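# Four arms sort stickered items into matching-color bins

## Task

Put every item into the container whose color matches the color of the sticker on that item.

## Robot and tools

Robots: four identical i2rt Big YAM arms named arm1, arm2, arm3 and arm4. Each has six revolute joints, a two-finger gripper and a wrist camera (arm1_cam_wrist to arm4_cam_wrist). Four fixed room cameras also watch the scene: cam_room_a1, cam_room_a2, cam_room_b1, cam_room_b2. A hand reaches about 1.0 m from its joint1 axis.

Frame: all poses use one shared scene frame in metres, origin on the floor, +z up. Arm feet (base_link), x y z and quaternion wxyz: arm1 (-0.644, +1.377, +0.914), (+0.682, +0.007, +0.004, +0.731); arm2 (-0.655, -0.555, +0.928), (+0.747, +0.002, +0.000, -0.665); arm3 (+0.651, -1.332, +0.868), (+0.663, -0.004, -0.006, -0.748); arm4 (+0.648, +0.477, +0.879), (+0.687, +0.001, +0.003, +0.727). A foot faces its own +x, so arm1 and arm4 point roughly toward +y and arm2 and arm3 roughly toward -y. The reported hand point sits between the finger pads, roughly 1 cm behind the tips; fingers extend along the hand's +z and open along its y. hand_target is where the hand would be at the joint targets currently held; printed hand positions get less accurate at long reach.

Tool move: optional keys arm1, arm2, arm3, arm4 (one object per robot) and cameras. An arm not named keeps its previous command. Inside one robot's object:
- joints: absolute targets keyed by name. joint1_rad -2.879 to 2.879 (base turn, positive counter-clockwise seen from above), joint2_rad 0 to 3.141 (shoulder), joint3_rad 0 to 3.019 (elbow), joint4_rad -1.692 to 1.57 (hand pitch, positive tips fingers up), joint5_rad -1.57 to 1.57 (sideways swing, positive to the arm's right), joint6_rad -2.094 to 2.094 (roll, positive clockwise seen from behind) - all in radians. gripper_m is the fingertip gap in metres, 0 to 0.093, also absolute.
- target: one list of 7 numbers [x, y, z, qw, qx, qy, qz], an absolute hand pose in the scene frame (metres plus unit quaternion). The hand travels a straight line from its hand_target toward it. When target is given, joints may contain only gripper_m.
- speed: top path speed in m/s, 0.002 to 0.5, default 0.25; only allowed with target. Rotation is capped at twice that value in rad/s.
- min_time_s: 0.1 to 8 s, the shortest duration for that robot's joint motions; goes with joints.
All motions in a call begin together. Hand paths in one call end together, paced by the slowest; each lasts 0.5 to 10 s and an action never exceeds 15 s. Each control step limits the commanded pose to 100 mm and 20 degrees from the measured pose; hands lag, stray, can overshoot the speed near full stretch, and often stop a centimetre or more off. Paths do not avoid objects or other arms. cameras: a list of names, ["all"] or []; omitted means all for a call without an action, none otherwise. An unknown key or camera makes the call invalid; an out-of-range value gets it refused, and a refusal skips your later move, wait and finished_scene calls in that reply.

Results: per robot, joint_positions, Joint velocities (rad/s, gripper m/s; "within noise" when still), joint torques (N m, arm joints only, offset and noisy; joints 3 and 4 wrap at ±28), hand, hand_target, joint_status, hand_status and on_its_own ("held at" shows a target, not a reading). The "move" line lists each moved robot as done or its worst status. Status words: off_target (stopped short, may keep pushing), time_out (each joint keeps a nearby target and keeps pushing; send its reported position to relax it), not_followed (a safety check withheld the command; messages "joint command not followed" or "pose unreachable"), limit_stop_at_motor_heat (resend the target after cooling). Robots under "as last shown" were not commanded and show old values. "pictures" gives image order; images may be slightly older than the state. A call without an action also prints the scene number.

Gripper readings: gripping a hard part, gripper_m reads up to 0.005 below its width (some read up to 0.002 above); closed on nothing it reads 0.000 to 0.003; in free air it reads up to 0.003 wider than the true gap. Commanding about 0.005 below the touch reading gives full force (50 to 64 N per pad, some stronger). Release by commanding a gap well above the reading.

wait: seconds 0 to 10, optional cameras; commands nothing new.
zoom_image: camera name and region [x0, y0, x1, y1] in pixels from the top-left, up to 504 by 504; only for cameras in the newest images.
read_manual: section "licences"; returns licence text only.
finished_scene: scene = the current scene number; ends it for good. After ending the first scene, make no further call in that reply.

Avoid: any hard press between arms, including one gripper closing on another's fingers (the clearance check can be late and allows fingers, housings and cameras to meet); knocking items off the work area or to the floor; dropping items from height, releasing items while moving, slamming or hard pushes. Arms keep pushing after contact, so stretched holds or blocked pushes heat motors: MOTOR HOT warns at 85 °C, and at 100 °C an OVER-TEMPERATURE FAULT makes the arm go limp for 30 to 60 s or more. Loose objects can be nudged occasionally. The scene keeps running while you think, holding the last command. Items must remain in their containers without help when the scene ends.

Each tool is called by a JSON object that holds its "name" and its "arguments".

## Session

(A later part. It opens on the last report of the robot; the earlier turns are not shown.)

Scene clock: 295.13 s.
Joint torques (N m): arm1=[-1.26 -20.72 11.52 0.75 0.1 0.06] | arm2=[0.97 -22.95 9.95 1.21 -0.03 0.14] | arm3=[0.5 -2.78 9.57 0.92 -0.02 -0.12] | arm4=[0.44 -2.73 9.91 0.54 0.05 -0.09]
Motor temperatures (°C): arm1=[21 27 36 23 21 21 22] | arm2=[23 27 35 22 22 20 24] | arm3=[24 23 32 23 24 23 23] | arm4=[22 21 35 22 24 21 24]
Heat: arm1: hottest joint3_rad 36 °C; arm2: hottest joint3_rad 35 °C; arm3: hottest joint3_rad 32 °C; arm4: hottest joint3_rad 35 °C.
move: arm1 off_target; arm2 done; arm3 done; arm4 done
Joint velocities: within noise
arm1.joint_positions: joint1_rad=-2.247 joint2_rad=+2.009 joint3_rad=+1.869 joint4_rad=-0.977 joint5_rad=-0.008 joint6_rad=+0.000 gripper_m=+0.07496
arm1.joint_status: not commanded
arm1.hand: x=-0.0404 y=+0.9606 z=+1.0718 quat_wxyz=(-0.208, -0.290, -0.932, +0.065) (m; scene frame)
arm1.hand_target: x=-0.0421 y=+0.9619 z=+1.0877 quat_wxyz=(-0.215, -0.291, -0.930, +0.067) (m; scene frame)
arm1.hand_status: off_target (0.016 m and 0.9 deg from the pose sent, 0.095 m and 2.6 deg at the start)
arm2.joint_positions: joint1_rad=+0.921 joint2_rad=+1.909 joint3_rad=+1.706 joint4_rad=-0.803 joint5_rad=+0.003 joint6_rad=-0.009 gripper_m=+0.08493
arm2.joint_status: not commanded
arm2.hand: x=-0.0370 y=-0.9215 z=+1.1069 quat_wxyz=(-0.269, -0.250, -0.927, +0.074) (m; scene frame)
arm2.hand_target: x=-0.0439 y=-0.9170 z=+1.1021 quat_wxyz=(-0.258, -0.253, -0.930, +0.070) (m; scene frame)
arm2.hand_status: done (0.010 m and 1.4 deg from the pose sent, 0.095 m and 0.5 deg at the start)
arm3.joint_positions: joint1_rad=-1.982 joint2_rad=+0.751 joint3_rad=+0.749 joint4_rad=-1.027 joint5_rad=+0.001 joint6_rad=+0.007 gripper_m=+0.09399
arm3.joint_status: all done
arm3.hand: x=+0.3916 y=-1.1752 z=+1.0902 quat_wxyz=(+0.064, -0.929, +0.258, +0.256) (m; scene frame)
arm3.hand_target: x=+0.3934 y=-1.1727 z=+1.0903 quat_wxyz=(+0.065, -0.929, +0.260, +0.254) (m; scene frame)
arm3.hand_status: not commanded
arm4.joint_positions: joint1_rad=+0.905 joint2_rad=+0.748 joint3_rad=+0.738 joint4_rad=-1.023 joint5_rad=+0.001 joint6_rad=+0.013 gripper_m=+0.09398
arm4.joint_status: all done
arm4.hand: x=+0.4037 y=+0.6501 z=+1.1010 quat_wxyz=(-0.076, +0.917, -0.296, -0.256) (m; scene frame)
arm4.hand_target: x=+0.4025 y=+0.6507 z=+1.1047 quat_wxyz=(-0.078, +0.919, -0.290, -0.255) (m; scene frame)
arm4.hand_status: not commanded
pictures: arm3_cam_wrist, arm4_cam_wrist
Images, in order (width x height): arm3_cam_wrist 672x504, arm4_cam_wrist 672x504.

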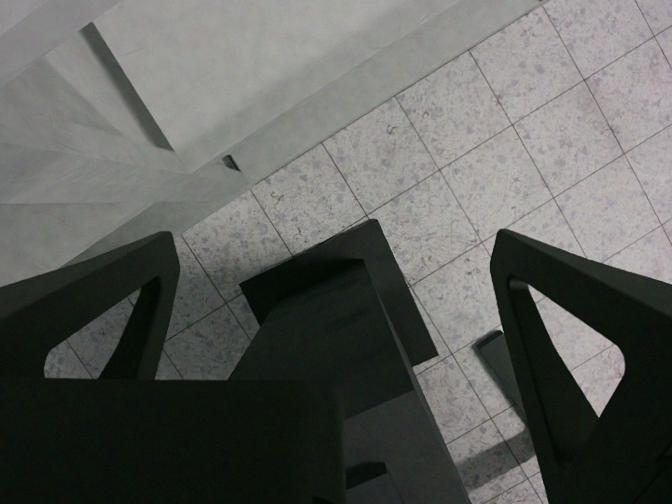

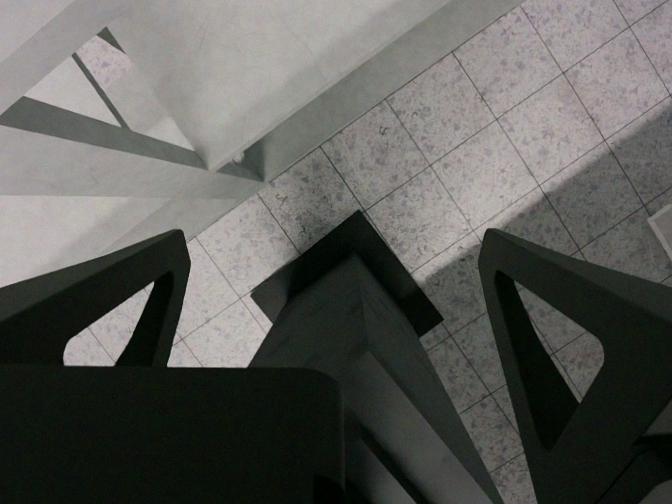

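{"name": "move", "arguments": {"arm1": {"target": [-0.405, 1.211, 1.095, 0.2429, 0.2891, 0.9227, -0.0761], "speed": 0.2}, "arm2": {"target": [-0.4136, -0.697, 1.095, 0.2578, 0.2534, 0.9297, -0.0703], "speed": 0.2}, "arm3": {"target": [0.037, -0.965, 1.095, 0.0687, -0.9312, 0.2565, 0.2495], "speed": 0.2, "joints": {"gripper_m": 0.09}}, "arm4": {"target": [0.037, 0.909, 1.095, 0.0778, -0.9212, 0.2905, 0.2468], "speed": 0.2, "joints": {"gripper_m": 0.075}}, "cameras": ["arm3_cam_wrist", "arm4_cam_wrist"]}}

Scene clock: 329.43 s.
Joint torques (N m): arm1=[-2.73 0.44 11.78 0.68 -0.06 -0.02] | arm2=[1.49 -2.67 10.51 1.25 0.15 0.19] | arm3=[1.67 -21.48 14.01 0.64 0.12 -0.11] | arm4=[0.79 -21.6 12.82 0.38 0.2 -0.09]
Motor temperatures (°C): arm1=[21 28 35 23 21 21 22] | arm2=[23 28 34 22 22 20 23] | arm3=[24 23 31 23 24 23 23] | arm4=[22 21 35 22 24 21 24]
Heat: arm1: hottest joint3_rad 35 °C; arm2: hottest joint3_rad 34 °C; arm3: hottest joint3_rad 31 °C; arm4: hottest joint3_rad 35 °C.
move: arm1 done; arm2 off_target; arm3 off_target; arm4 off_target
Joint velocities: within noise
arm1.joint_positions: joint1_rad=-2.247 joint2_rad=+0.717 joint3_rad=+0.634 joint4_rad=-0.945 joint5_rad=-0.010 joint6_rad=+0.000 gripper_m=+0.07496
arm1.joint_status: not commanded
arm1.hand: x=-0.4024 y=+1.2126 z=+1.0962 quat_wxyz=(-0.249, -0.287, -0.922, +0.077) (m; scene frame)
arm1.hand_target: x=-0.4050 y=+1.2110 z=+1.0951 quat_wxyz=(-0.243, -0.289, -0.923, +0.076) (m; scene frame)
arm1.hand_status: done (0.003 m and 0.8 deg from the pose sent, 0.443 m and 4.3 deg at the start)
arm2.joint_positions: joint1_rad=+0.922 joint2_rad=+0.687 joint3_rad=+0.585 joint4_rad=-0.899 joint5_rad=+0.005 joint6_rad=-0.006 gripper_m=+0.08493
arm2.joint_status: not commanded
arm2.hand: x=-0.4096 y=-0.7021 z=+1.1038 quat_wxyz=(-0.271, -0.251, -0.926, +0.075) (m; scene frame)
arm2.hand_target: x=-0.4136 y=-0.6972 z=+1.0952 quat_wxyz=(-0.258, -0.253, -0.930, +0.070) (m; scene frame)
arm2.hand_status: off_target (0.011 m and 1.7 deg from the pose sent, 0.439 m and 1.4 deg at the start)
arm3.joint_positions: joint1_rad=-1.982 joint2_rad=+1.881 joint3_rad=+1.775 joint4_rad=-0.973 joint5_rad=+0.010 joint6_rad=+0.007 gripper_m=+0.09007
arm3.joint_status: all done
arm3.hand: x=+0.0496 y=-0.9721 z=+1.0733 quat_wxyz=(+0.062, -0.935, +0.261, +0.231) (m; scene frame)
arm3.hand_target: x=+0.0380 y=-0.9658 z=+1.0953 quat_wxyz=(+0.069, -0.931, +0.257, +0.250) (m; scene frame)
arm3.hand_status: off_target (0.026 m and 2.3 deg from the pose sent, 0.412 m and 1.0 deg at the start)
arm4.joint_positions: joint1_rad=+0.905 joint2_rad=+1.982 joint3_rad=+1.904 joint4_rad=-0.993 joint5_rad=+0.001 joint6_rad=+0.011 gripper_m=+0.07511
arm4.joint_status: all done
arm4.hand: x=+0.0465 y=+0.8994 z=+1.0835 quat_wxyz=(-0.071, +0.922, -0.296, -0.238) (m; scene frame)
arm4.hand_target: x=+0.0377 y=+0.9084 z=+1.0950 quat_wxyz=(-0.078, +0.921, -0.291, -0.247) (m; scene frame)
arm4.hand_status: off_target (0.018 m and 1.5 deg from the pose sent, 0.449 m and 1.3 deg at the start)
pictures: arm3_cam_wrist, arm4_cam_wrist
Images, in order (width x height): arm3_cam_wrist 672x504, arm4_cam_wrist 672x504.

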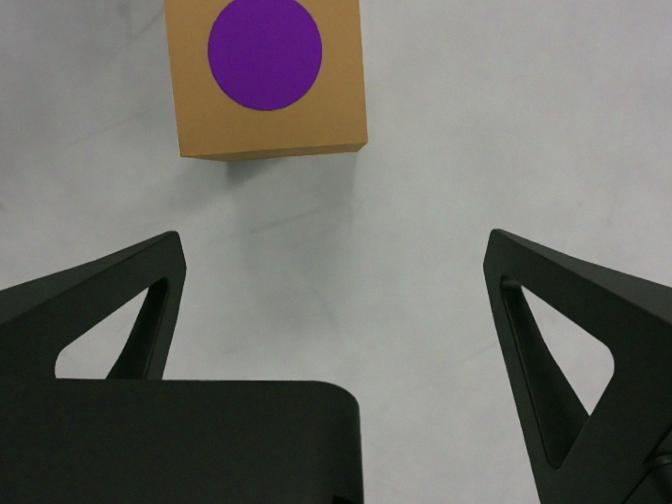

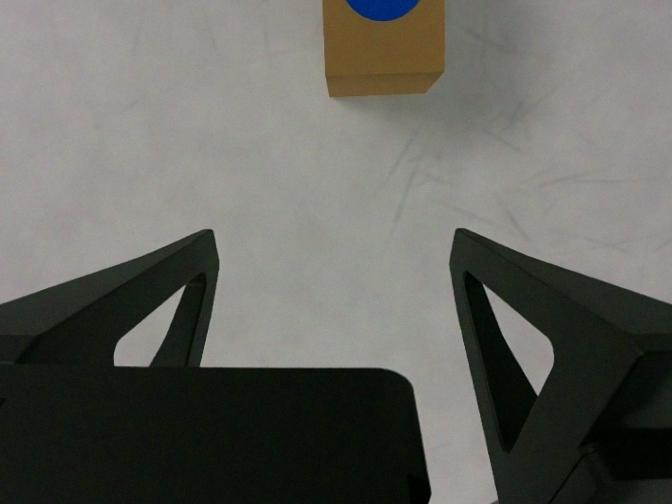

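{"name": "zoom_image", "arguments": {"camera": "arm3_cam_wrist", "region": [100, 0, 440, 250]}}

{"name": "zoom_image", "arguments": {"camera": "arm4_cam_wrist", "region": [220, 0, 560, 250]}}

Scaled by 1.482.

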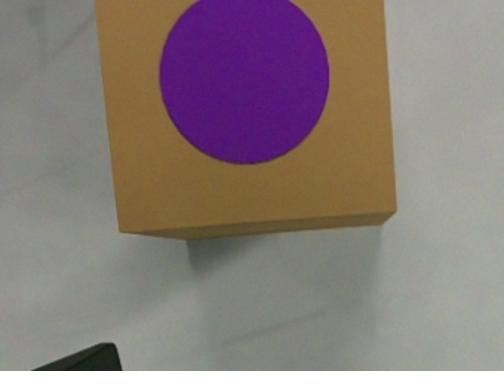

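Scaled by 1.482.

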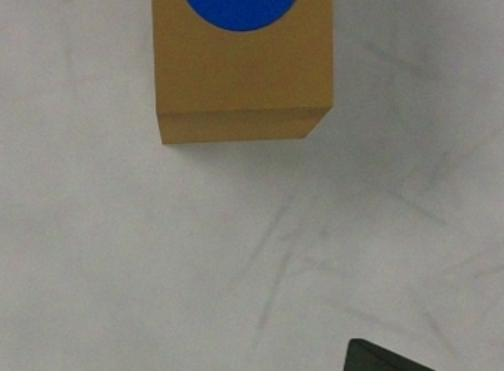

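{"name": "move", "arguments": {"arm3": {"target": [-0.02, -0.956, 1.108, 0.0604, -0.9392, 0.2254, 0.2517], "speed": 0.12}, "arm4": {"target": [-0.0257, 0.9747, 1.0865, 0.0735, -0.9261, 0.2743, 0.2481], "speed": 0.12}, "cameras": ["arm3_cam_wrist", "arm4_cam_wrist"]}}

Scene clock: 399.70 s.
Joint torques (N m): arm1=[-2.32 -0.09 11.67 0.88 -0.08 -0.04] | arm2=[1.61 -2.55 10.52 1.28 0.15 0.19] | arm3=[2.32 -23.12 14.23 0.64 -0.09 -0.13] | arm4=[0.85 -24.76 12.72 0.5 -0.08 -0.11]
Motor temperatures (°C): arm1=[21 25 36 23 21 21 22] | arm2=[23 26 34 22 22 20 23] | arm3=[24 25 35 23 24 23 23] | arm4=[22 27 44 22 24 21 24]
Heat: arm1: hottest joint3_rad 36 °C; arm2: hottest joint3_rad 34 °C; arm3: hottest joint3_rad 35 °C; arm4: hottest joint3_rad 44 °C.
move: arm3 off_target; arm4 done
Joint velocities: within noise
arm1, arm2: as last shown
arm3.joint_positions: joint1_rad=-1.970 joint2_rad=+2.041 joint3_rad=+2.070 joint4_rad=-1.101 joint5_rad=-0.006 joint6_rad=-0.030 gripper_m=+0.09007
arm3.joint_status: not commanded
arm3.hand: x=-0.0040 y=-0.9540 z=+1.0916 quat_wxyz=(+0.058, -0.941, +0.236, +0.236) (m; scene frame)
arm3.hand_target: x=-0.0190 y=-0.9568 z=+1.1080 quat_wxyz=(+0.060, -0.939, +0.225, +0.252) (m; scene frame)
arm3.hand_status: off_target (0.023 m and 2.3 deg from the pose sent, 0.080 m and 4.7 deg at the start)
arm4.joint_positions: joint1_rad=+0.878 joint2_rad=+2.326 joint3_rad=+2.489 joint4_rad=-1.222 joint5_rad=-0.023 joint6_rad=-0.044 gripper_m=+0.07511
arm4.joint_status: not commanded
arm4.hand: x=-0.0201 y=+0.9678 z=+1.0857 quat_wxyz=(-0.071, +0.926, -0.280, -0.244) (m; scene frame)
arm4.hand_target: x=-0.0252 y=+0.9743 z=+1.0866 quat_wxyz=(-0.074, +0.926, -0.274, -0.249) (m; scene frame)
arm4.hand_status: done (0.009 m and 0.9 deg from the pose sent, 0.104 m and 2.9 deg at the start)
pictures: arm3_cam_wrist, arm4_cam_wrist
Images, in order (width x height): arm3_cam_wrist 672x504, arm4_cam_wrist 672x504.

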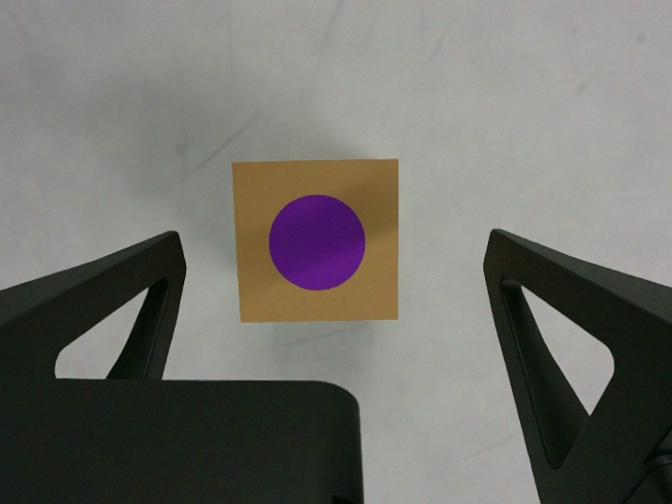

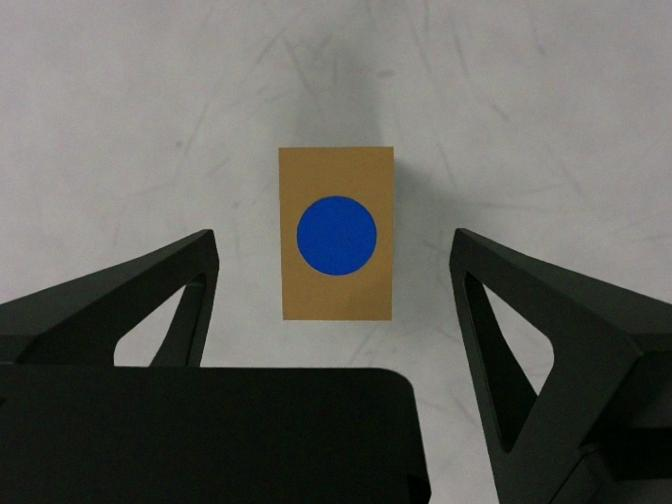

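{"name": "move", "arguments": {"arm3": {"target": [-0.021, -0.9637, 1.055, 0.0604, -0.9392, 0.2254, 0.2517], "speed": 0.08}, "arm4": {"target": [-0.025, 0.9745, 1.043, 0.0735, -0.9261, 0.2743, 0.2481], "speed": 0.08}, "cameras": ["arm3_cam_wrist", "arm4_cam_wrist"]}}

Scene clock: 422.80 s.
Joint torques (N m): arm1=[-2.2 0.21 11.51 0.58 -0.03 -0.03] | arm2=[1.49 -2.49 10.47 1.28 0.15 0.19] | arm3=[2.43 -23.53 9.01 1.61 0.11 -0.06] | arm4=[0.56 -27.63 9.03 1.39 -0.08 -0.11]
Motor temperatures (°C): arm1=[21 25 36 23 21 21 22] | arm2=[23 25 34 22 22 20 23] | arm3=[24 27 37 23 24 23 23] | arm4=[22 28 42 22 24 21 24]
Heat: arm1: hottest joint3_rad 36 °C; arm2: hottest joint3_rad 34 °C; arm3: hottest joint3_rad 37 °C; arm4: hottest joint3_rad 42 °C.
move: arm3 off_target; arm4 done
Joint velocities: within noise
arm1, arm2: as last shown
arm3.joint_positions: joint1_rad=-1.962 joint2_rad=+2.042 joint3_rad=+1.986 joint4_rad=-0.983 joint5_rad=-0.006 joint6_rad=-0.030 gripper_m=+0.09007
arm3.joint_status: not commanded
arm3.hand: x=-0.0132 y=-0.9561 z=+1.0637 quat_wxyz=(+0.061, -0.938, +0.232, +0.252) (m; scene frame)
arm3.hand_target: x=-0.0207 y=-0.9638 z=+1.0550 quat_wxyz=(+0.060, -0.939, +0.225, +0.252) (m; scene frame)
arm3.hand_status: off_target (0.014 m and 0.7 deg from the pose sent, 0.042 m and 2.2 deg at the start)
arm4.joint_positions: joint1_rad=+0.878 joint2_rad=+2.326 joint3_rad=+2.379 joint4_rad=-1.117 joint5_rad=-0.023 joint6_rad=-0.045 gripper_m=+0.07511
arm4.joint_status: not commanded
arm4.hand: x=-0.0232 y=+0.9697 z=+1.0436 quat_wxyz=(-0.071, +0.926, -0.280, -0.242) (m; scene frame)
arm4.hand_target: x=-0.0249 y=+0.9744 z=+1.0431 quat_wxyz=(-0.074, +0.926, -0.274, -0.248) (m; scene frame)
arm4.hand_status: done (0.005 m and 1.0 deg from the pose sent, 0.043 m and 0.9 deg at the start)
pictures: arm3_cam_wrist, arm4_cam_wrist
Images, in order (width x height): arm3_cam_wrist 672x504, arm4_cam_wrist 672x504.

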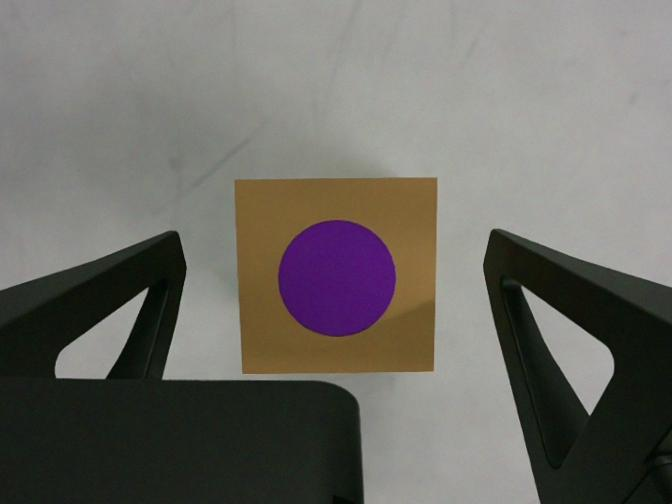

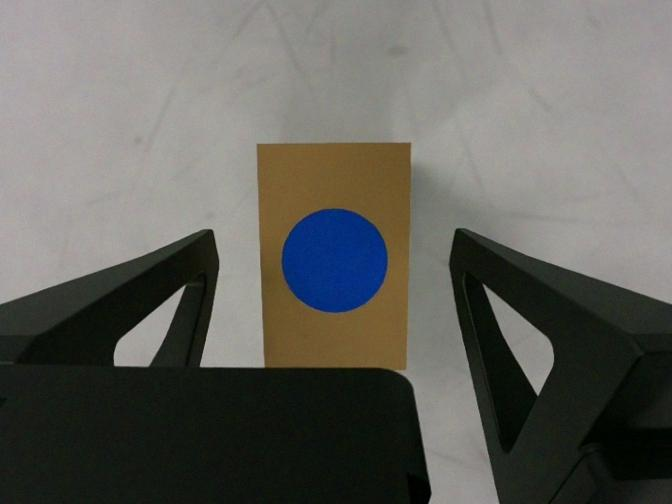

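{"name": "move", "arguments": {"arm3": {"target": [-0.014, -0.9672, 1.018, 0.0604, -0.9392, 0.2254, 0.2517], "speed": 0.06}, "arm4": {"target": [-0.0225, 0.973, 1.013, 0.0735, -0.9261, 0.2743, 0.2481], "speed": 0.06}, "cameras": ["arm3_cam_wrist", "arm4_cam_wrist"]}}

Scene clock: 432.67 s.
Joint torques (N m): arm1=[-2.61 0.79 11.85 0.91 -0.09 -0.01] | arm2=[1.55 -2.61 10.5 1.24 0.15 0.19] | arm3=[2.49 -24.35 8.54 1.58 0.08 -0.07] | arm4=[0.85 -28.34 8.44 1.42 -0.09 -0.07]
Motor temperatures (°C): arm1=[21 25 36 23 21 21 22] | arm2=[23 25 34 22 22 20 23] | arm3=[24 28 36 23 24 23 23] | arm4=[22 29 43 22 24 21 24]
Heat: arm1: hottest joint3_rad 36 °C; arm2: hottest joint3_rad 34 °C; arm3: hottest joint3_rad 36 °C; arm4: hottest joint3_rad 43 °C.
move: arm3 off_target; arm4 done
Joint velocities: within noise
arm1, arm2: as last shown
arm3.joint_positions: joint1_rad=-1.962 joint2_rad=+2.042 joint3_rad=+1.879 joint4_rad=-0.880 joint5_rad=-0.006 joint6_rad=-0.029 gripper_m=+0.09006
arm3.joint_status: not commanded
arm3.hand: x=-0.0086 y=-0.9592 z=+1.0227 quat_wxyz=(+0.061, -0.938, +0.232, +0.250) (m; scene frame)
arm3.hand_target: x=-0.0138 y=-0.9672 z=+1.0181 quat_wxyz=(+0.060, -0.939, +0.225, +0.252) (m; scene frame)
arm3.hand_status: off_target (0.011 m and 0.8 deg from the pose sent, 0.047 m and 0.7 deg at the start)
arm4.joint_positions: joint1_rad=+0.878 joint2_rad=+2.322 joint3_rad=+2.288 joint4_rad=-1.027 joint5_rad=-0.024 joint6_rad=-0.048 gripper_m=+0.07509
arm4.joint_status: not commanded
arm4.hand: x=-0.0234 y=+0.9695 z=+1.0120 quat_wxyz=(-0.071, +0.927, -0.278, -0.243) (m; scene frame)
arm4.hand_target: x=-0.0224 y=+0.9730 z=+1.0130 quat_wxyz=(-0.074, +0.926, -0.274, -0.248) (m; scene frame)
arm4.hand_status: done (0.004 m and 0.8 deg from the pose sent, 0.031 m and 1.1 deg at the start)
pictures: arm3_cam_wrist, arm4_cam_wrist
Images, in order (width x height): arm3_cam_wrist 672x504, arm4_cam_wrist 672x504.

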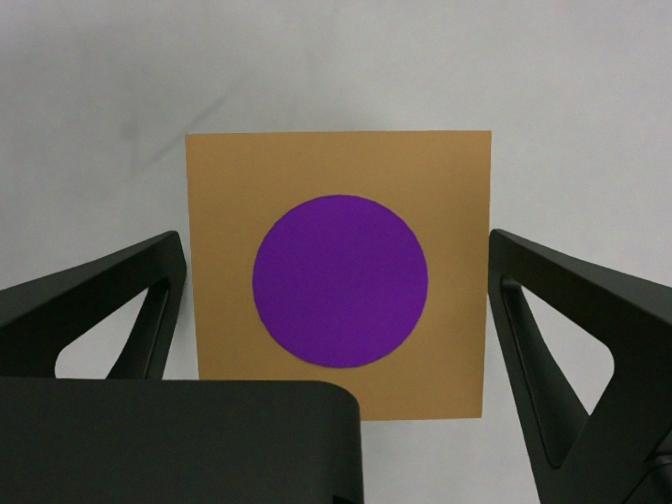

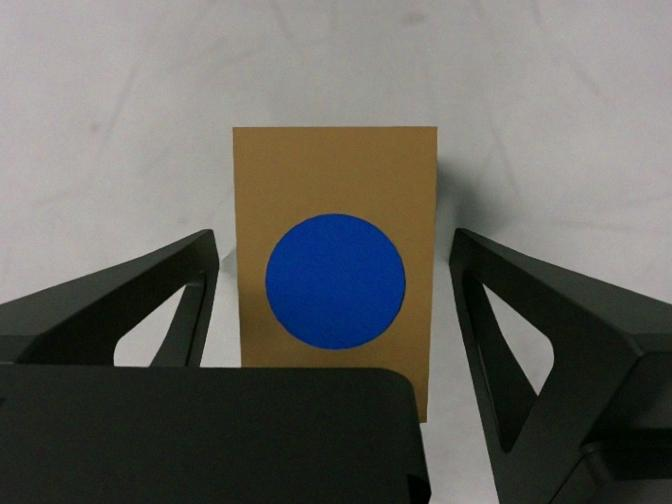

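{"name": "move", "arguments": {"arm3": {"joints": {"gripper_m": 0.045}}, "arm4": {"joints": {"gripper_m": 0.038}}, "cameras": ["arm3_cam_wrist", "arm4_cam_wrist"]}}

Scene clock: 438.80 s.
Joint torques (N m): arm1=[-2.67 0.03 11.71 0.73 -0.05 -0.03] | arm2=[1.44 -2.49 10.52 1.25 0.15 0.19] | arm3=[2.26 -24.47 8.55 1.59 0.06 -0.07] | arm4=[0.85 -28.34 8.64 1.28 -0.08 -0.04]
Motor temperatures (°C): arm1=[21 25 36 23 21 21 22] | arm2=[23 25 34 22 22 20 23] | arm3=[24 28 36 23 24 23 23] | arm4=[22 29 42 22 24 21 24]
Heat: arm1: hottest joint3_rad 36 °C; arm2: hottest joint3_rad 34 °C; arm3: hottest joint3_rad 36 °C; arm4: hottest joint3_rad 42 °C.
move: arm3 off_target; arm4 off_target
Joint velocities: within noise
arm1, arm2: as last shown
arm3.joint_positions: joint1_rad=-1.962 joint2_rad=+2.042 joint3_rad=+1.879 joint4_rad=-0.880 joint5_rad=-0.006 joint6_rad=-0.029 gripper_m=+0.05321
arm3.joint_status: gripper_m off_target (ended at +0.05324, target +0.04500)
arm3.hand: x=-0.0085 y=-0.9591 z=+1.0227 quat_wxyz=(+0.061, -0.938, +0.232, +0.250) (m; scene frame)
arm3.hand_target: x=-0.0138 y=-0.9672 z=+1.0181 quat_wxyz=(+0.060, -0.939, +0.225, +0.252) (m; scene frame)
arm3.hand_status: not commanded
arm4.joint_positions: joint1_rad=+0.875 joint2_rad=+2.322 joint3_rad=+2.287 joint4_rad=-1.024 joint5_rad=-0.024 joint6_rad=-0.049 gripper_m=+0.04419
arm4.joint_status: gripper_m off_target (ended at +0.04422, target +0.03800)
arm4.hand: x=-0.0222 y=+0.9718 z=+1.0118 quat_wxyz=(-0.072, +0.926, -0.279, -0.244) (m; scene frame)
arm4.hand_target: x=-0.0224 y=+0.9731 z=+1.0130 quat_wxyz=(-0.074, +0.926, -0.274, -0.248) (m; scene frame)
arm4.hand_status: not commanded
pictures: arm3_cam_wrist, arm4_cam_wrist
Images, in order (width x height): arm3_cam_wrist 672x504, arm4_cam_wrist 672x504.

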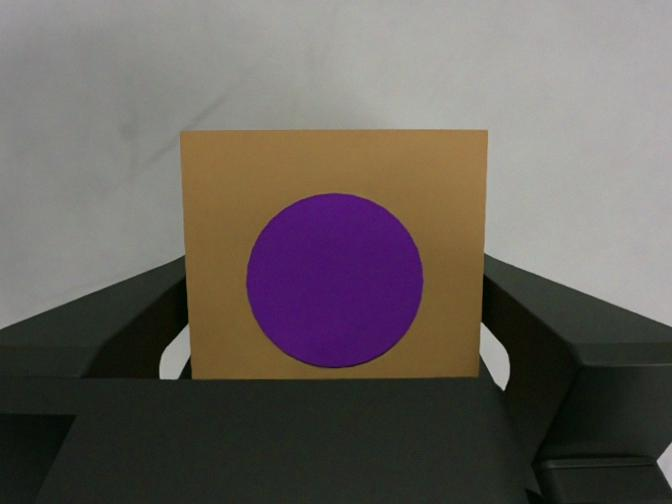

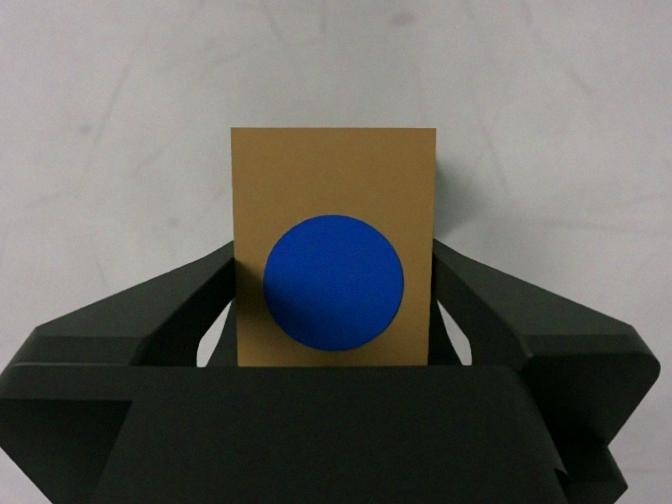

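{"name": "move", "arguments": {"arm3": {"target": [-0.012, -0.963, 1.085, 0.0604, -0.9392, 0.2254, 0.2517], "speed": 0.12}, "arm4": {"target": [-0.021, 0.973, 1.072, 0.0735, -0.9261, 0.2743, 0.2481], "speed": 0.12}, "cameras": ["arm3_cam_wrist", "arm4_cam_wrist"]}}

Scene clock: 448.73 s.
Joint torques (N m): arm1=[-2.96 0.97 11.67 0.88 -0.04 -0.04] | arm2=[1.61 -2.61 10.45 1.24 0.16 0.19] | arm3=[1.9 -26.29 14.11 0.66 -0.05 -0.11] | arm4=[1.08 -28.51 12.92 0.55 -0.05 -0.02]
Motor temperatures (°C): arm1=[21 24 36 23 21 21 22] | arm2=[23 25 34 22 22 20 23] | arm3=[24 29 35 23 24 23 24] | arm4=[22 30 40 22 24 21 25]
Heat: arm1: hottest joint3_rad 36 °C; arm2: hottest joint3_rad 34 °C; arm3: hottest joint3_rad 35 °C; arm4: hottest joint3_rad 40 °C.
move: arm3 off_target; arm4 off_target
Joint velocities: within noise
arm1, arm2: as last shown
arm3.joint_positions: joint1_rad=-1.962 joint2_rad=+2.038 joint3_rad=+1.947 joint4_rad=-1.020 joint5_rad=-0.006 joint6_rad=-0.029 gripper_m=+0.05321
arm3.joint_status: not commanded
arm3.hand: x=+0.0025 y=-0.9651 z=+1.0429 quat_wxyz=(+0.052, -0.946, +0.234, +0.218) (m; scene frame)
arm3.hand_target: x=-0.0100 y=-0.9640 z=+1.0850 quat_wxyz=(+0.060, -0.939, +0.225, +0.252) (m; scene frame)
arm3.hand_status: off_target (0.045 m and 4.1 deg from the pose sent, 0.063 m and 0.8 deg at the start)
arm4.joint_positions: joint1_rad=+0.875 joint2_rad=+2.321 joint3_rad=+2.372 joint4_rad=-1.152 joint5_rad=-0.024 joint6_rad=-0.049 gripper_m=+0.04419
arm4.joint_status: not commanded
arm4.hand: x=-0.0144 y=+0.9662 z=+1.0404 quat_wxyz=(-0.065, +0.931, -0.281, -0.225) (m; scene frame)
arm4.hand_target: x=-0.0197 y=+0.9722 z=+1.0721 quat_wxyz=(-0.074, +0.926, -0.274, -0.249) (m; scene frame)
arm4.hand_status: off_target (0.033 m and 3.0 deg from the pose sent, 0.060 m and 0.8 deg at the start)
pictures: arm3_cam_wrist, arm4_cam_wrist
Images, in order (width x height): arm3_cam_wrist 672x504, arm4_cam_wrist 672x504.

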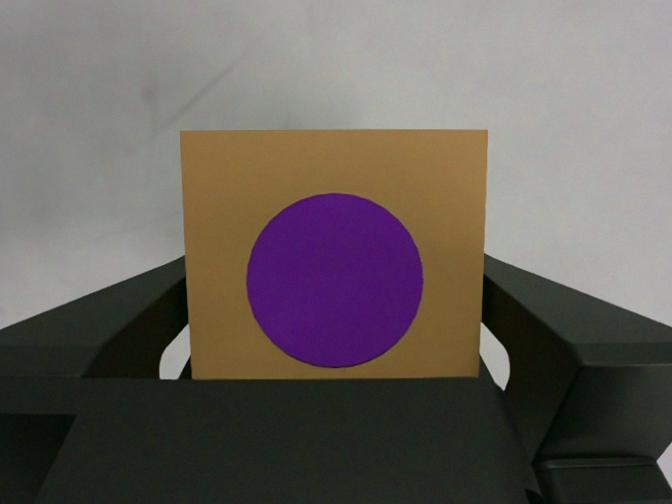

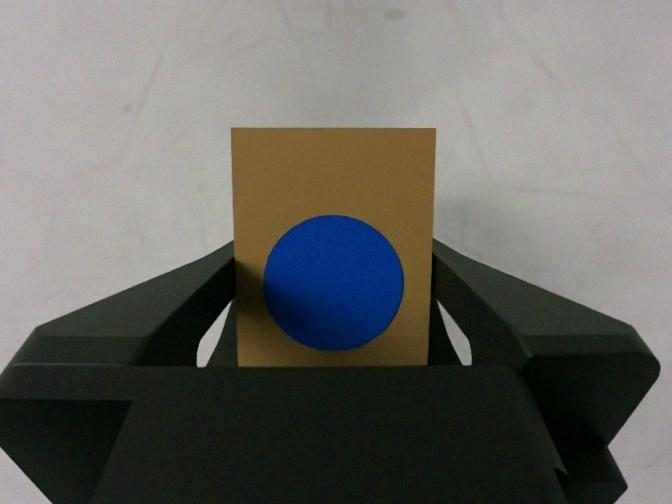

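{"name": "move", "arguments": {"arm3": {"target": [0.39, -1.184, 1.11, 0.0604, -0.9392, 0.2254, 0.2517], "speed": 0.15}, "arm4": {"target": [0.407, 0.655, 1.105, 0.0735, -0.9261, 0.2743, 0.2481], "speed": 0.15}, "cameras": ["arm3_cam_wrist", "arm4_cam_wrist"]}}

Scene clock: 458.13 s.
Joint torques (N m): arm1=[-2.78 1.2 11.58 0.75 -0.05 -0.04] | arm2=[1.49 -2.61 10.5 1.26 0.16 0.19] | arm3=[1.61 -2.96 9.2 0.81 -0.07 -0.13] | arm4=[0.21 -2.61 9.43 0.46 -0.1 -0.1]
Motor temperatures (°C): arm1=[21 24 36 23 21 21 22] | arm2=[23 25 34 22 22 20 23] | arm3=[24 29 35 23 24 23 24] | arm4=[22 29 41 22 24 21 25]
Heat: arm1: hottest joint3_rad 36 °C; arm2: hottest joint3_rad 34 °C; arm3: hottest joint3_rad 35 °C; arm4: hottest joint3_rad 41 °C.
move: arm3 done; arm4 done
Joint velocities: within noise
arm1, arm2: as last shown
arm3.joint_positions: joint1_rad=-1.962 joint2_rad=+0.749 joint3_rad=+0.806 joint4_rad=-1.088 joint5_rad=-0.007 joint6_rad=-0.031 gripper_m=+0.05320
arm3.joint_status: not commanded
arm3.hand: x=+0.3893 y=-1.1820 z=+1.1121 quat_wxyz=(+0.062, -0.937, +0.231, +0.255) (m; scene frame)
arm3.hand_target: x=+0.3900 y=-1.1840 z=+1.1100 quat_wxyz=(+0.060, -0.939, +0.225, +0.252) (m; scene frame)
arm3.hand_status: done (0.003 m and 0.8 deg from the pose sent, 0.450 m and 4.1 deg at the start)
arm4.joint_positions: joint1_rad=+0.874 joint2_rad=+0.761 joint3_rad=+0.755 joint4_rad=-1.040 joint5_rad=-0.027 joint6_rad=-0.051 gripper_m=+0.04419
arm4.joint_status: not commanded
arm4.hand: x=+0.4052 y=+0.6543 z=+1.1040 quat_wxyz=(-0.074, +0.925, -0.277, -0.251) (m; scene frame)
arm4.hand_target: x=+0.4070 y=+0.6550 z=+1.1050 quat_wxyz=(-0.074, +0.926, -0.275, -0.248) (m; scene frame)
arm4.hand_status: done (0.002 m and 0.5 deg from the pose sent, 0.528 m and 3.0 deg at the start)
pictures: arm3_cam_wrist, arm4_cam_wrist
Images, in order (width x height): arm3_cam_wrist 672x504, arm4_cam_wrist 672x504.

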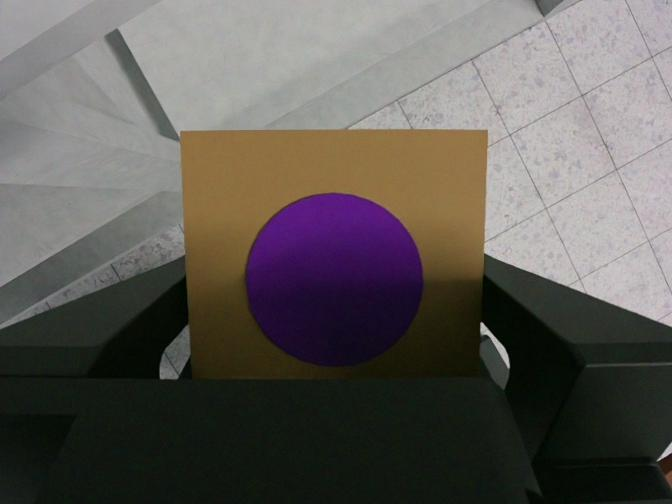

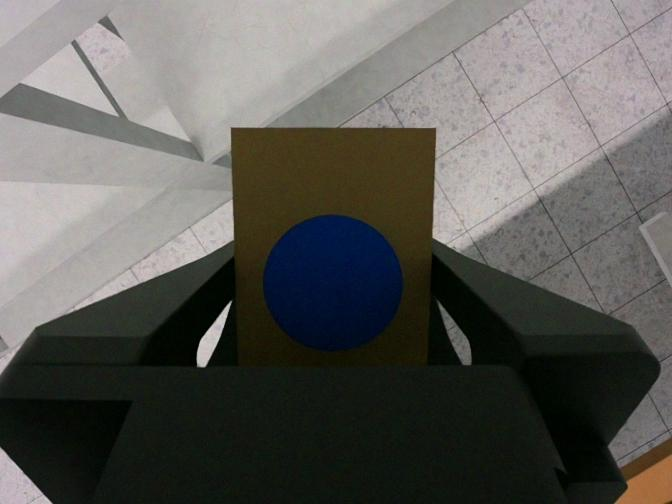

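{"name": "move", "arguments": {"arm3": {"joints": {"joint1_rad": 1.82, "joint2_rad": 0.69, "joint3_rad": 0.81, "joint4_rad": -1.12, "joint5_rad": 0, "joint6_rad": 0}, "min_time_s": 3.5}, "arm4": {"joints": {"joint1_rad": -1.92, "joint2_rad": 0.69, "joint3_rad": 0.81, "joint4_rad": -1.12, "joint5_rad": 0, "joint6_rad": 0}, "min_time_s": 3.5}, "cameras": ["arm3_cam_wrist", "arm4_cam_wrist", "cam_room_b1", "cam_room_b2"]}}

Scene clock: 474.17 s.
Joint torques (N m): arm1=[-2.08 0.03 11.82 0.88 -0.05 -0.06] | arm2=[1.44 -2.55 10.51 1.28 0.16 0.18] | arm3=[1.96 -2.96 9.83 0.87 0.11 0.02] | arm4=[0.79 -3.37 12.92 0.51 0.19 0.19]
Motor temperatures (°C): arm1=[21 24 37 23 21 21 21] | arm2=[23 25 34 22 22 20 23] | arm3=[24 27 34 23 24 23 24] | arm4=[22 27 39 22 24 21 26]
Heat: arm1: hottest joint3_rad 37 °C; arm2: hottest joint3_rad 34 °C; arm3: hottest joint3_rad 34 °C; arm4: hottest joint3_rad 39 °C.
move: arm3 done; arm4 done
Joint velocities: within noise
arm1, arm2: as last shown
arm3.joint_positions: joint1_rad=+1.810 joint2_rad=+0.701 joint3_rad=+0.806 joint4_rad=-1.115 joint5_rad=-0.002 joint6_rad=-0.008 gripper_m=+0.05319
arm3.joint_status: all done
arm3.hand: x=+0.9366 y=-1.2941 z=+1.1239 quat_wxyz=(-0.276, +0.063, -0.959, -0.010) (m; scene frame)
arm3.hand_target: x=+0.9346 y=-1.2918 z=+1.1282 quat_wxyz=(-0.281, +0.064, -0.958, -0.011) (m; scene frame)
arm3.hand_status: not commanded
arm4.joint_positions: joint1_rad=-1.919 joint2_rad=+0.703 joint3_rad=+0.755 joint4_rad=-1.111 joint5_rad=-0.002 joint6_rad=-0.014 gripper_m=+0.04419
arm4.joint_status: all done
arm4.hand: x=+0.9170 y=+0.3976 z=+1.1091 quat_wxyz=(-0.249, -0.133, -0.959, +0.039) (m; scene frame)
arm4.hand_target: x=+0.9230 y=+0.3952 z=+1.1391 quat_wxyz=(-0.276, -0.139, -0.950, +0.043) (m; scene frame)
arm4.hand_status: not commanded
pictures: arm3_cam_wrist, arm4_cam_wrist, cam_room_b1, cam_room_b2
Images, in order (width x height): arm3_cam_wrist 672x504, arm4_cam_wrist 672x504, cam_room_b1 672x504, cam_room_b2 672x504.

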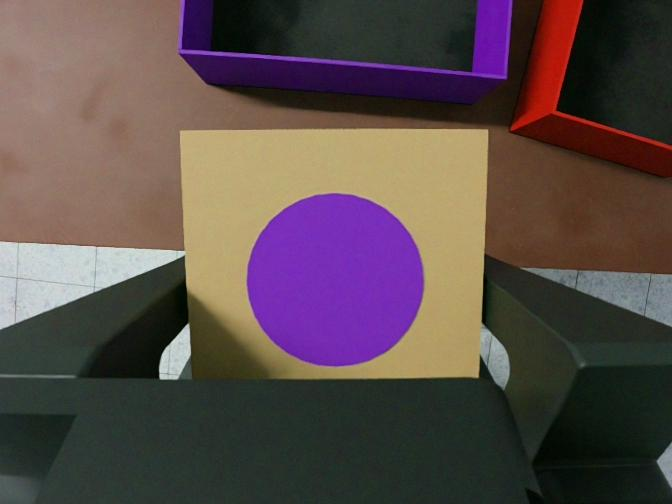

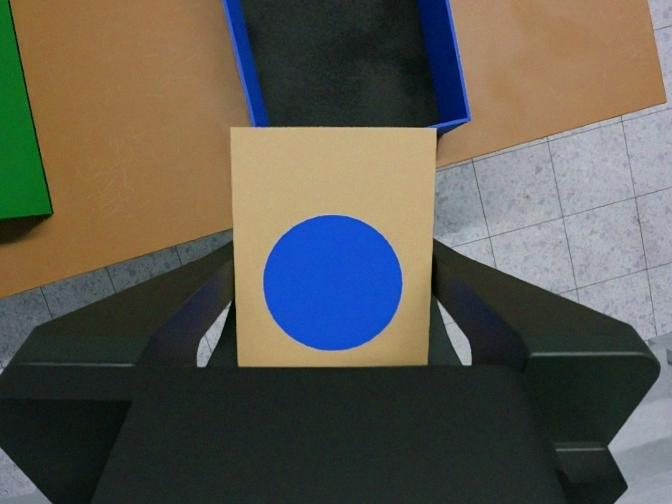

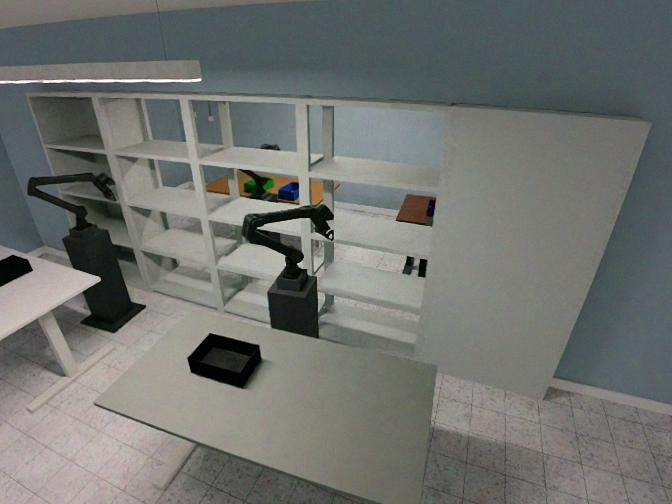

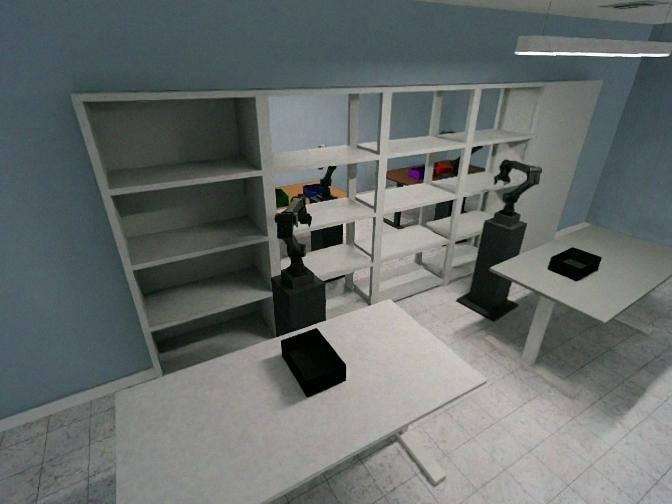

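{"name": "move", "arguments": {"arm3": {"target": [1.201, -1.267, 0.86, 0.2584, -0.0564, 0.9643, 0.0151], "speed": 0.2}, "arm4": {"target": [1.135, 0.331, 0.86, 0.2560, 0.1411, 0.9556, -0.0378], "speed": 0.2}, "cameras": ["arm3_cam_wrist", "arm4_cam_wrist"]}}

Scene clock: 495.83 s.
Joint torques (N m): arm1=[-2.96 0.56 11.75 0.81 -0.05 -0.04] | arm2=[1.61 -2.43 10.45 1.29 0.15 0.19] | arm3=[0.73 -16.44 9.69 1.54 -0.07 0.03] | arm4=[0.73 -13.63 8.27 1.46 0.05 0.2]
Motor temperatures (°C): arm1=[21 24 37 23 21 21 21] | arm2=[23 25 34 22 22 20 23] | arm3=[24 26 32 23 24 23 24] | arm4=[22 25 40 22 24 21 26]
Heat: arm1: hottest joint3_rad 37 °C; arm2: hottest joint3_rad 34 °C; arm3: hottest joint3_rad 32 °C; arm4: hottest joint3_rad 40 °C.
move: arm3 off_target; arm4 off_target
Joint velocities: within noise
arm1.joint_positions: joint1_rad=-2.247 joint2_rad=+0.717 joint3_rad=+0.634 joint4_rad=-0.945 joint5_rad=-0.010 joint6_rad=+0.000 gripper_m=+0.07496
arm1.joint_status: not commanded
arm1.hand: x=-0.4024 y=+1.2126 z=+1.0962 quat_wxyz=(-0.249, -0.287, -0.922, +0.077) (m; scene frame)
arm1.hand_target: x=-0.4050 y=+1.2110 z=+1.0951 quat_wxyz=(-0.243, -0.289, -0.923, +0.076) (m; scene frame)
arm1.hand_status: not commanded
arm2.joint_positions: joint1_rad=+0.922 joint2_rad=+0.687 joint3_rad=+0.585 joint4_rad=-0.899 joint5_rad=+0.005 joint6_rad=-0.006 gripper_m=+0.08493
arm2.joint_status: not commanded
arm2.hand: x=-0.4096 y=-0.7021 z=+1.1038 quat_wxyz=(-0.271, -0.251, -0.926, +0.075) (m; scene frame)
arm2.hand_target: x=-0.4136 y=-0.6972 z=+1.0952 quat_wxyz=(-0.258, -0.253, -0.930, +0.070) (m; scene frame)
arm2.hand_status: not commanded
arm3.joint_positions: joint1_rad=+1.810 joint2_rad=+1.785 joint3_rad=+0.923 joint4_rad=-0.244 joint5_rad=-0.011 joint6_rad=-0.004 gripper_m=+0.05319
arm3.joint_status: not commanded
arm3.hand: x=+1.1754 y=-1.2679 z=+0.8417 quat_wxyz=(-0.230, +0.063, -0.971, -0.012) (m; scene frame)
arm3.hand_target: x=+1.1998 y=-1.2671 z=+0.8608 quat_wxyz=(-0.258, +0.057, -0.964, -0.015) (m; scene frame)
arm3.hand_status: off_target (0.031 m and 3.5 deg from the pose sent, 0.375 m and 2.4 deg at the start)
arm4.joint_positions: joint1_rad=-1.919 joint2_rad=+1.709 joint3_rad=+0.787 joint4_rad=-0.167 joint5_rad=-0.002 joint6_rad=-0.011 gripper_m=+0.04419
arm4.joint_status: not commanded
arm4.hand: x=+1.1139 y=+0.3373 z=+0.8493 quat_wxyz=(-0.234, -0.135, -0.962, +0.037) (m; scene frame)
arm4.hand_target: x=+1.1342 y=+0.3312 z=+0.8608 quat_wxyz=(-0.256, -0.141, -0.956, +0.038) (m; scene frame)
arm4.hand_status: off_target (0.025 m and 2.8 deg from the pose sent, 0.338 m and 1.3 deg at the start)
pictures: arm3_cam_wrist, arm4_cam_wrist
Images, in order (width x height): arm3_cam_wrist 672x504, arm4_cam_wrist 672x504.

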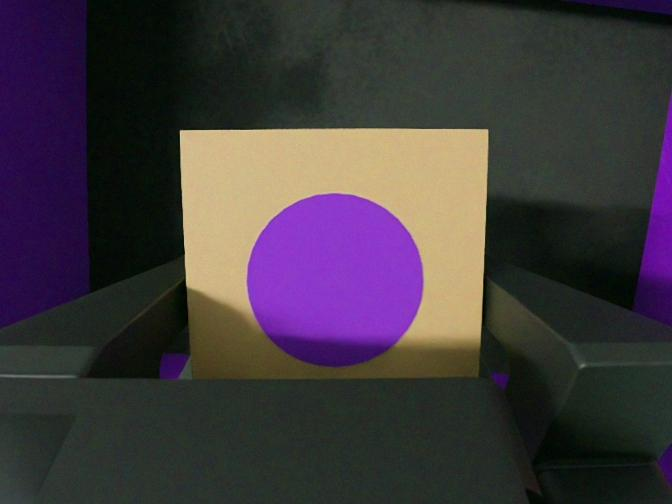

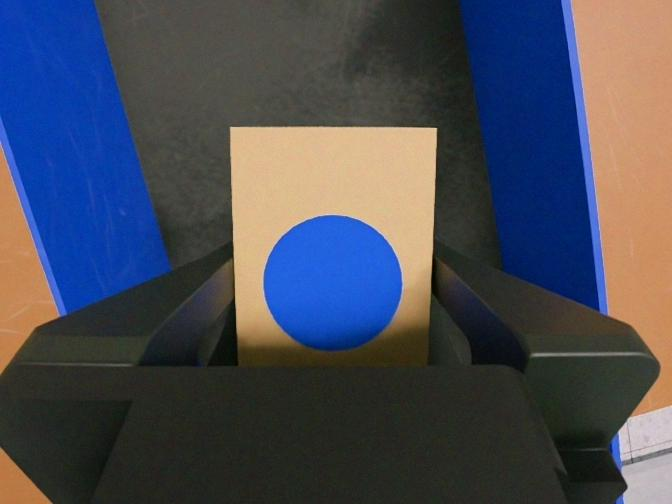

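{"name": "move", "arguments": {"arm3": {"target": [1.225, -1.266, 0.785, 0.2793, -0.0561, 0.9584, 0.0163], "speed": 0.12}, "arm4": {"target": [1.155, 0.326, 0.785, 0.2685, 0.1406, 0.9522, -0.0397], "speed": 0.12}, "cameras": ["arm3_cam_wrist", "arm4_cam_wrist"]}}

Scene clock: 510.70 s.
Joint torques (N m): arm1=[-3.08 0.73 11.63 0.85 -0.02 -0.06] | arm2=[1.49 -2.49 10.5 1.28 0.15 0.18] | arm3=[0.62 -17.44 8.24 1.72 -0.06 0.02] | arm4=[0.62 -14.62 6.63 1.43 0.06 0.18]
Motor temperatures (°C): arm1=[21 24 37 23 21 21 21] | arm2=[23 25 34 22 22 20 23] | arm3=[24 26 32 23 24 23 24] | arm4=[22 25 41 22 24 21 26]
Heat: arm1: hottest joint3_rad 37 °C; arm2: hottest joint3_rad 34 °C; arm3: hottest joint3_rad 32 °C; arm4: hottest joint3_rad 41 °C.
move: arm3 off_target; arm4 off_target
Joint velocities: within noise
arm1, arm2: as last shown
arm3.joint_positions: joint1_rad=+1.810 joint2_rad=+1.985 joint3_rad=+0.951 joint4_rad=-0.019 joint5_rad=-0.012 joint6_rad=-0.004 gripper_m=+0.05319
arm3.joint_status: not commanded
arm3.hand: x=+1.2014 y=-1.2657 z=+0.7734 quat_wxyz=(-0.255, +0.063, -0.965, -0.014) (m; scene frame)
arm3.hand_target: x=+1.2240 y=-1.2661 z=+0.7858 quat_wxyz=(-0.279, +0.056, -0.958, -0.016) (m; scene frame)
arm3.hand_status: off_target (0.026 m and 2.9 deg from the pose sent, 0.075 m and 6.0 deg at the start)
arm4.joint_positions: joint1_rad=-1.919 joint2_rad=+1.930 joint3_rad=+0.819 joint4_rad=+0.057 joint5_rad=-0.002 joint6_rad=-0.008 gripper_m=+0.04419
arm4.joint_status: not commanded
arm4.hand: x=+1.1362 y=+0.3302 z=+0.7805 quat_wxyz=(-0.251, -0.136, -0.958, +0.039) (m; scene frame)
arm4.hand_target: x=+1.1544 y=+0.3262 z=+0.7857 quat_wxyz=(-0.269, -0.140, -0.952, +0.040) (m; scene frame)
arm4.hand_status: off_target (0.020 m and 2.2 deg from the pose sent, 0.077 m and 4.2 deg at the start)
pictures: arm3_cam_wrist, arm4_cam_wrist
Images, in order (width x height): arm3_cam_wrist 672x504, arm4_cam_wrist 672x504.

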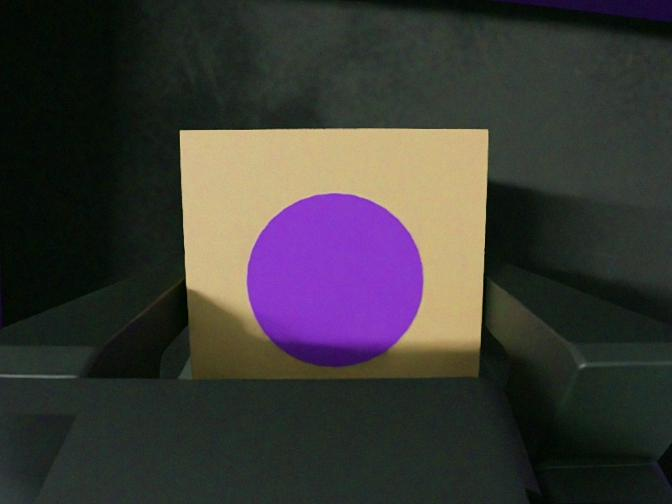

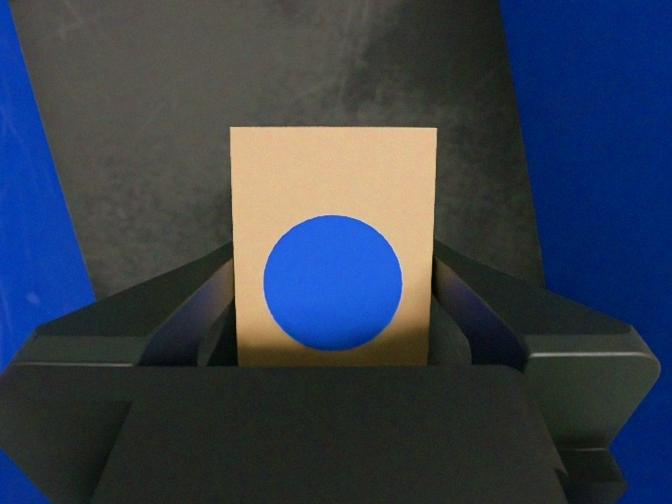

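{"name": "move", "arguments": {"arm3": {"target": [1.224, -1.266, 0.758, 0.2793, -0.0561, 0.9584, 0.0163], "speed": 0.08}, "arm4": {"target": [1.154, 0.326, 0.752, 0.2685, 0.1406, 0.9522, -0.0397], "speed": 0.08}, "cameras": ["arm3_cam_wrist", "arm4_cam_wrist"]}}

Scene clock: 518.53 s.
Joint torques (N m): arm1=[-2.67 0.38 11.69 0.95 -0.04 -0.05] | arm2=[1.61 -2.61 10.48 1.26 0.16 0.19] | arm3=[0.56 -17.55 7.54 1.72 -0.05 0.02] | arm4=[1.08 -15.5 5.68 1.57 0.1 0.16]
Motor temperatures (°C): arm1=[21 24 37 23 21 21 21] | arm2=[23 25 34 22 22 20 23] | arm3=[24 26 32 23 24 23 25] | arm4=[22 25 39 22 24 21 26]
Heat: arm1: hottest joint3_rad 37 °C; arm2: hottest joint3_rad 34 °C; arm3: hottest joint3_rad 32 °C; arm4: hottest joint3_rad 39 °C.
move: arm3 off_target; arm4 off_target
Joint velocities: within noise
arm1, arm2: as last shown
arm3.joint_positions: joint1_rad=+1.810 joint2_rad=+2.048 joint3_rad=+0.954 joint4_rad=+0.045 joint5_rad=-0.012 joint6_rad=-0.004 gripper_m=+0.05319
arm3.joint_status: not commanded
arm3.hand: x=+1.2019 y=-1.2659 z=+0.7483 quat_wxyz=(-0.257, +0.062, -0.964, -0.014) (m; scene frame)
arm3.hand_target: x=+1.2232 y=-1.2661 z=+0.7587 quat_wxyz=(-0.279, +0.056, -0.958, -0.016) (m; scene frame)
arm3.hand_status: off_target (0.024 m and 2.7 deg from the pose sent, 0.027 m and 2.9 deg at the start)
arm4.joint_positions: joint1_rad=-1.919 joint2_rad=+2.019 joint3_rad=+0.828 joint4_rad=+0.142 joint5_rad=-0.002 joint6_rad=-0.008 gripper_m=+0.04419
arm4.joint_status: not commanded
arm4.hand: x=+1.1379 y=+0.3295 z=+0.7497 quat_wxyz=(-0.253, -0.136, -0.957, +0.039) (m; scene frame)
arm4.hand_target: x=+1.1536 y=+0.3261 z=+0.7526 quat_wxyz=(-0.269, -0.140, -0.952, +0.040) (m; scene frame)
arm4.hand_status: off_target (0.017 m and 1.9 deg from the pose sent, 0.034 m and 2.2 deg at the start)
pictures: arm3_cam_wrist, arm4_cam_wrist
Images, in order (width x height): arm3_cam_wrist 672x504, arm4_cam_wrist 672x504.

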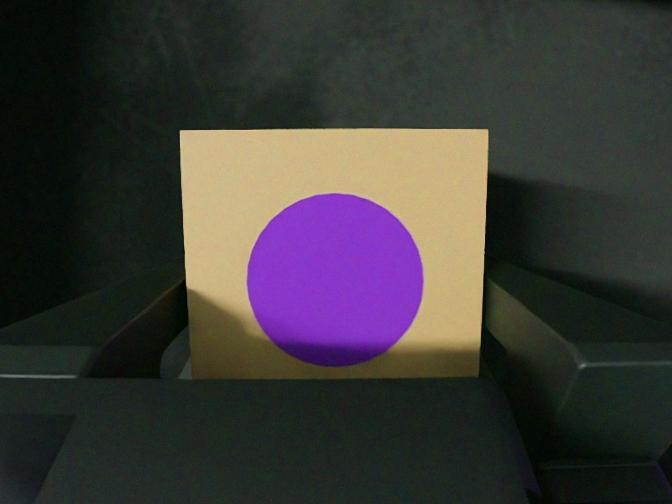

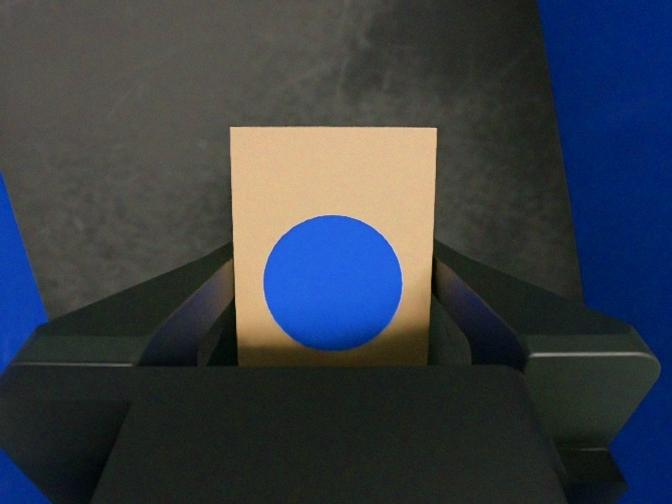

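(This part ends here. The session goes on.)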